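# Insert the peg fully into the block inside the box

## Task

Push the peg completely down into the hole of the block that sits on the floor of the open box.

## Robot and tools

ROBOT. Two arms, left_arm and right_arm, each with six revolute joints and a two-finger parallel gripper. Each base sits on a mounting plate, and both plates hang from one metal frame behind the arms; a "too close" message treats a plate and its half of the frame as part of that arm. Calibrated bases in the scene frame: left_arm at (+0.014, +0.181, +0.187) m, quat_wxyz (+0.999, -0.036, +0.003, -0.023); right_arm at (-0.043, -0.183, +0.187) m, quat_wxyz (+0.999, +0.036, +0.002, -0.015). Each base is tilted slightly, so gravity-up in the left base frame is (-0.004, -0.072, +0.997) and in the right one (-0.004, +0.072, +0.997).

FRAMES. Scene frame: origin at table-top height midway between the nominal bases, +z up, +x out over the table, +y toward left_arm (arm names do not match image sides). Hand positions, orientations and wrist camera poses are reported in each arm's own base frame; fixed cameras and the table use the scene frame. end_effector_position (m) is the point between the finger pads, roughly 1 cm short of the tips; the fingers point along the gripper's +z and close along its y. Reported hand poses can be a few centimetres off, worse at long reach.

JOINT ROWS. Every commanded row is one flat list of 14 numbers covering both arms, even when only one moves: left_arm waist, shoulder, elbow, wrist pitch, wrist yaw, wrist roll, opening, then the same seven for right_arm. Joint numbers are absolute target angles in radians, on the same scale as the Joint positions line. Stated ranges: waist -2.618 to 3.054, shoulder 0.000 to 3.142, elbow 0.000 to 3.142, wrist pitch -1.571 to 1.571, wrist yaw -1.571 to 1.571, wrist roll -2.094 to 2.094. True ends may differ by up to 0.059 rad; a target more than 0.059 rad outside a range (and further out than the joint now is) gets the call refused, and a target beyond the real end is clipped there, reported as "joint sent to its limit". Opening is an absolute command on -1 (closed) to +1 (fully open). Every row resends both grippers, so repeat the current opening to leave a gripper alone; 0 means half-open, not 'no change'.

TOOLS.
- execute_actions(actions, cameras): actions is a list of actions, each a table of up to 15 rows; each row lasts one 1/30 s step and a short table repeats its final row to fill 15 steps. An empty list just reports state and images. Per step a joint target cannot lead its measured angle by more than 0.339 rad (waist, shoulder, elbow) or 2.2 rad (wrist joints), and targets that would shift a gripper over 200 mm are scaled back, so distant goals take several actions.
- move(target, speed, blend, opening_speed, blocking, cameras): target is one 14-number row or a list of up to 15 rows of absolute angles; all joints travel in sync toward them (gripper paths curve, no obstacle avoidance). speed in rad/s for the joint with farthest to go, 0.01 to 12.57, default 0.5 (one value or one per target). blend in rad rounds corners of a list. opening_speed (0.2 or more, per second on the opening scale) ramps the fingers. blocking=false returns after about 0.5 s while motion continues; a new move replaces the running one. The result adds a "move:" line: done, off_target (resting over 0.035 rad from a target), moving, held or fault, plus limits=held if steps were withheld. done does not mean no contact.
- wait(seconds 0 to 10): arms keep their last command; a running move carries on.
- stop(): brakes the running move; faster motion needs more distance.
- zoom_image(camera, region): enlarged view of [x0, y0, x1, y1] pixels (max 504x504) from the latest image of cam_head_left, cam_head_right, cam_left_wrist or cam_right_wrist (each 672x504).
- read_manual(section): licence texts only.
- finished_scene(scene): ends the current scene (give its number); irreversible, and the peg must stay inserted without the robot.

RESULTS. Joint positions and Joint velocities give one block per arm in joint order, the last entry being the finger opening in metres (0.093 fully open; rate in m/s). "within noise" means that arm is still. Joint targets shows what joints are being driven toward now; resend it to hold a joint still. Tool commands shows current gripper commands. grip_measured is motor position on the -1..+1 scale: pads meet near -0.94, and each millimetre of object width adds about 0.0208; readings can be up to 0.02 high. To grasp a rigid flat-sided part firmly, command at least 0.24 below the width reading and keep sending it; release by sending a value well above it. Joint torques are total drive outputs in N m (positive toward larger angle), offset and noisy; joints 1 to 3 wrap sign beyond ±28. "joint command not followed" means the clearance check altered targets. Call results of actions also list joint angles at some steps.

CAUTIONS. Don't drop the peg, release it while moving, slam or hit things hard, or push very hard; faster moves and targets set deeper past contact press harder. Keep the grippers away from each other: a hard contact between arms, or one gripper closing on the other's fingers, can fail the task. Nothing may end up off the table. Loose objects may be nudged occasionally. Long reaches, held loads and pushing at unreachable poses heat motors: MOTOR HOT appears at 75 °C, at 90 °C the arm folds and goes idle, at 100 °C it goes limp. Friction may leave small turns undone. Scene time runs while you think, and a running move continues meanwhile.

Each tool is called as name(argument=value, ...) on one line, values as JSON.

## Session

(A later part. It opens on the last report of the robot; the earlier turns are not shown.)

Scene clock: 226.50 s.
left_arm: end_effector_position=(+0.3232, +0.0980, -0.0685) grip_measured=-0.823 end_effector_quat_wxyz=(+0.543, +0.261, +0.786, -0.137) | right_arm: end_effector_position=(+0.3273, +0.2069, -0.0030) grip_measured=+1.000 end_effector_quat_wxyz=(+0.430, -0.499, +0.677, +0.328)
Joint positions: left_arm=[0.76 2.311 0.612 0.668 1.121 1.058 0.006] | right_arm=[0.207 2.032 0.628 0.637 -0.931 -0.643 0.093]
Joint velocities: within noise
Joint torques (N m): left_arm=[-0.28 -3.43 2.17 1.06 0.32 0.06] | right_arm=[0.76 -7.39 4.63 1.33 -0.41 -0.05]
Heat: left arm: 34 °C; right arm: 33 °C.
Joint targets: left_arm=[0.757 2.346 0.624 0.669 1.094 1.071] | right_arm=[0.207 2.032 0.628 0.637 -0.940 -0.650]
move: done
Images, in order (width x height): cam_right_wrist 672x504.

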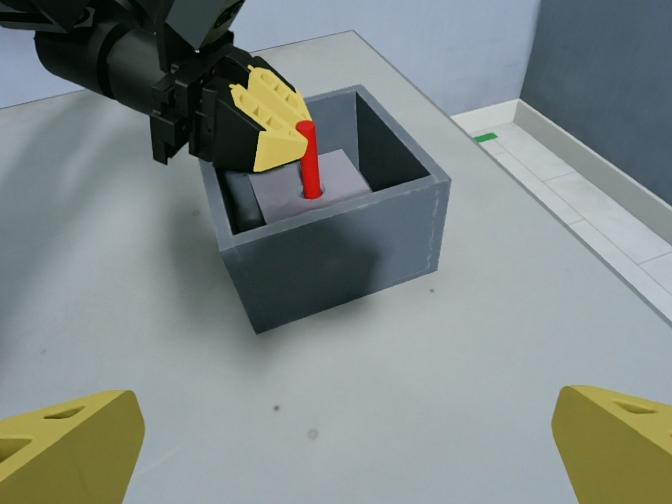

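move(target=[[0.757,2.304,0.612,0.638,1.094,1.071,-1,0.207,2.032,0.628,0.637,-0.94,-0.65,1],[0.757,2.304,0.612,0.638,1.094,1.071,-0.5,0.207,2.032,0.628,0.637,-0.94,-0.65,1]], speed=0.15, opening_speed=0.4, cameras=["cam_right_wrist","cam_left_wrist"])

zoom_image(camera="cam_right_wrist", region=[180, 60, 400, 240])

Scene clock: 232.40 s.
left_arm: end_effector_position=(+0.3231, +0.0978, -0.0682) grip_measured=-0.502 end_effector_quat_wxyz=(+0.544, +0.261, +0.786, -0.138) | right_arm: end_effector_position=(+0.3273, +0.2069, -0.0030) grip_measured=+1.000 end_effector_quat_wxyz=(+0.430, -0.499, +0.677, +0.328)
Joint positions: left_arm=[0.76 2.311 0.612 0.667 1.124 1.058 0.021] | right_arm=[0.207 2.032 0.628 0.637 -0.931 -0.643 0.093]
Joint velocities: within noise
Joint torques (N m): left_arm=[-0.38 -6.93 1.06 0.74 0.29 0.09] | right_arm=[0.62 -7.46 4.59 1.32 -0.42 -0.03]
Heat: left arm: 34 °C; right arm: 33 °C.
Joint targets: left_arm=[0.757 2.304 0.612 0.638 1.094 1.071] | right_arm=[0.207 2.032 0.628 0.637 -0.940 -0.650]
move: done
Images, in order (width x height): cam_left_wrist 672x504, cam_right_wrist 672x504.

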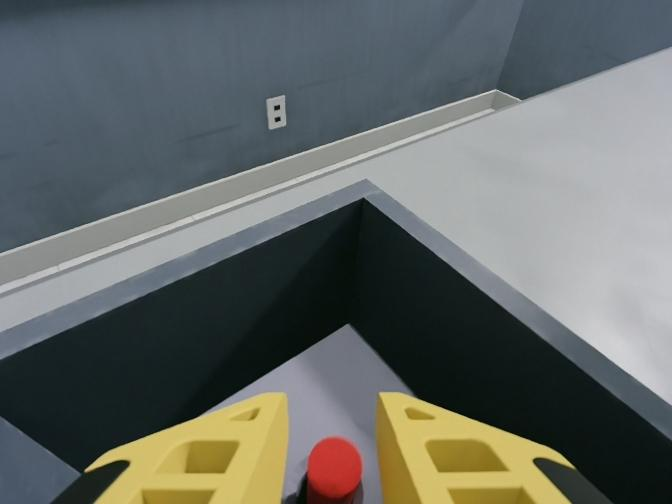

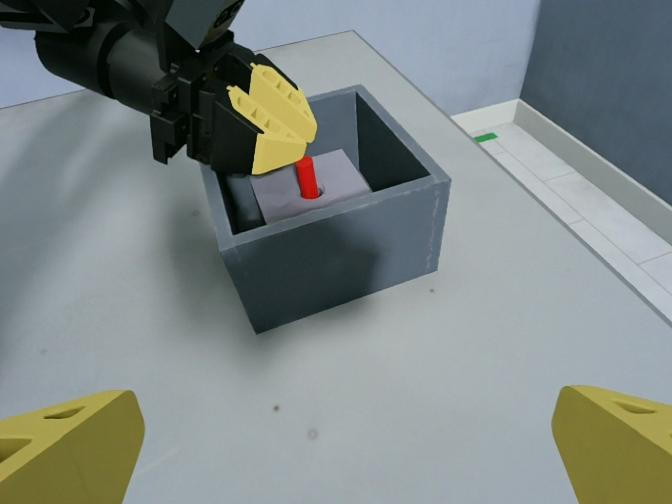

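Scaled by 2.291.

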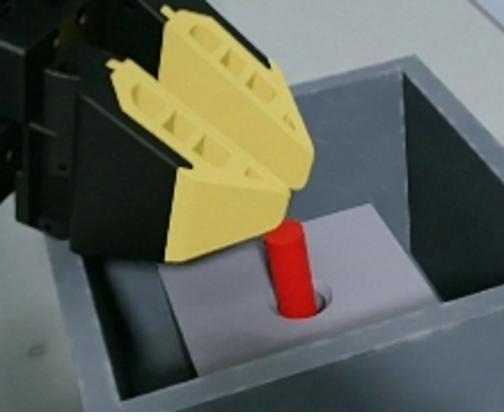

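move(target=[[0.757,2.16,0.60,0.53,1.09,1.071,-0.5,0.207,2.032,0.628,0.637,-0.94,-0.65,1],[0.757,1.9,0.63,0.3,1.09,1.03,-0.5,0.207,2.032,0.628,0.637,-0.94,-0.65,1]], speed=[0.25,0.6], cameras=["cam_right_wrist","cam_left_wrist"])

zoom_image(camera="cam_right_wrist", region=[220, 100, 400, 240])

Scene clock: 239.33 s.
left_arm: end_effector_position=(+0.3295, +0.1067, +0.0111) grip_measured=-0.502 end_effector_quat_wxyz=(+0.539, +0.256, +0.792, -0.127) | right_arm: end_effector_position=(+0.3273, +0.2069, -0.0030) grip_measured=+1.000 end_effector_quat_wxyz=(+0.430, -0.499, +0.677, +0.328)
Joint positions: left_arm=[0.76 1.928 0.612 0.306 1.097 1.037 0.021] | right_arm=[0.207 2.032 0.628 0.637 -0.931 -0.643 0.093]
Joint velocities: within noise
Joint torques (N m): left_arm=[-0.31 -7.97 4.78 1.01 0.55 -0.14] | right_arm=[0.65 -7.47 4.57 1.34 -0.43 -0.03]
Heat: left arm: 34 °C; right arm: 33 °C.
Joint targets: left_arm=[0.757 1.900 0.630 0.300 1.090 1.030] | right_arm=[0.207 2.032 0.628 0.637 -0.940 -0.650]
move: done
Images, in order (width x height): cam_left_wrist 672x504, cam_right_wrist 672x504.

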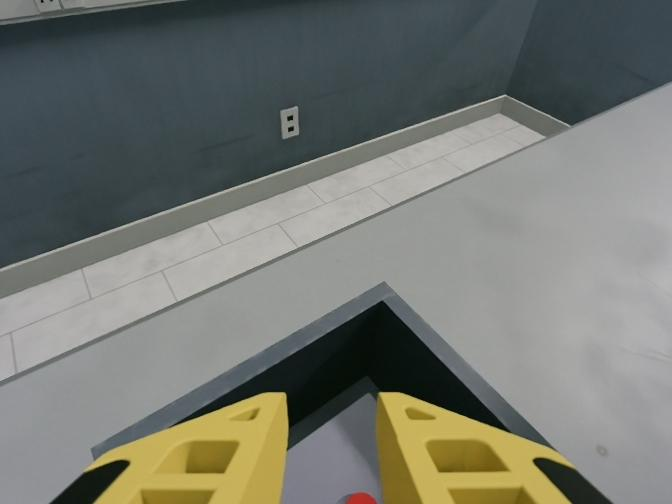

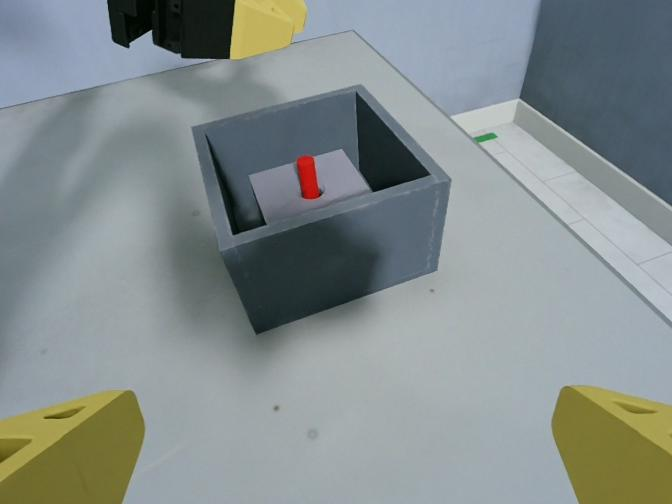

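Scaled by 2.800.

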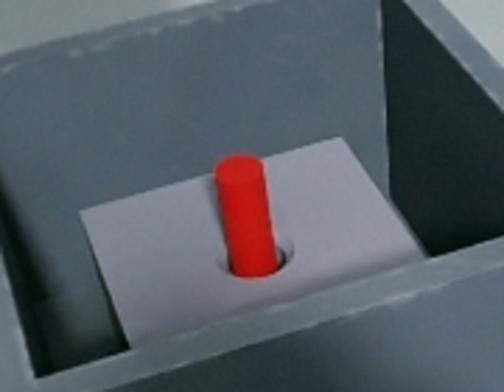

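finished_scene(scene=2)

The scene is finished: the task was done.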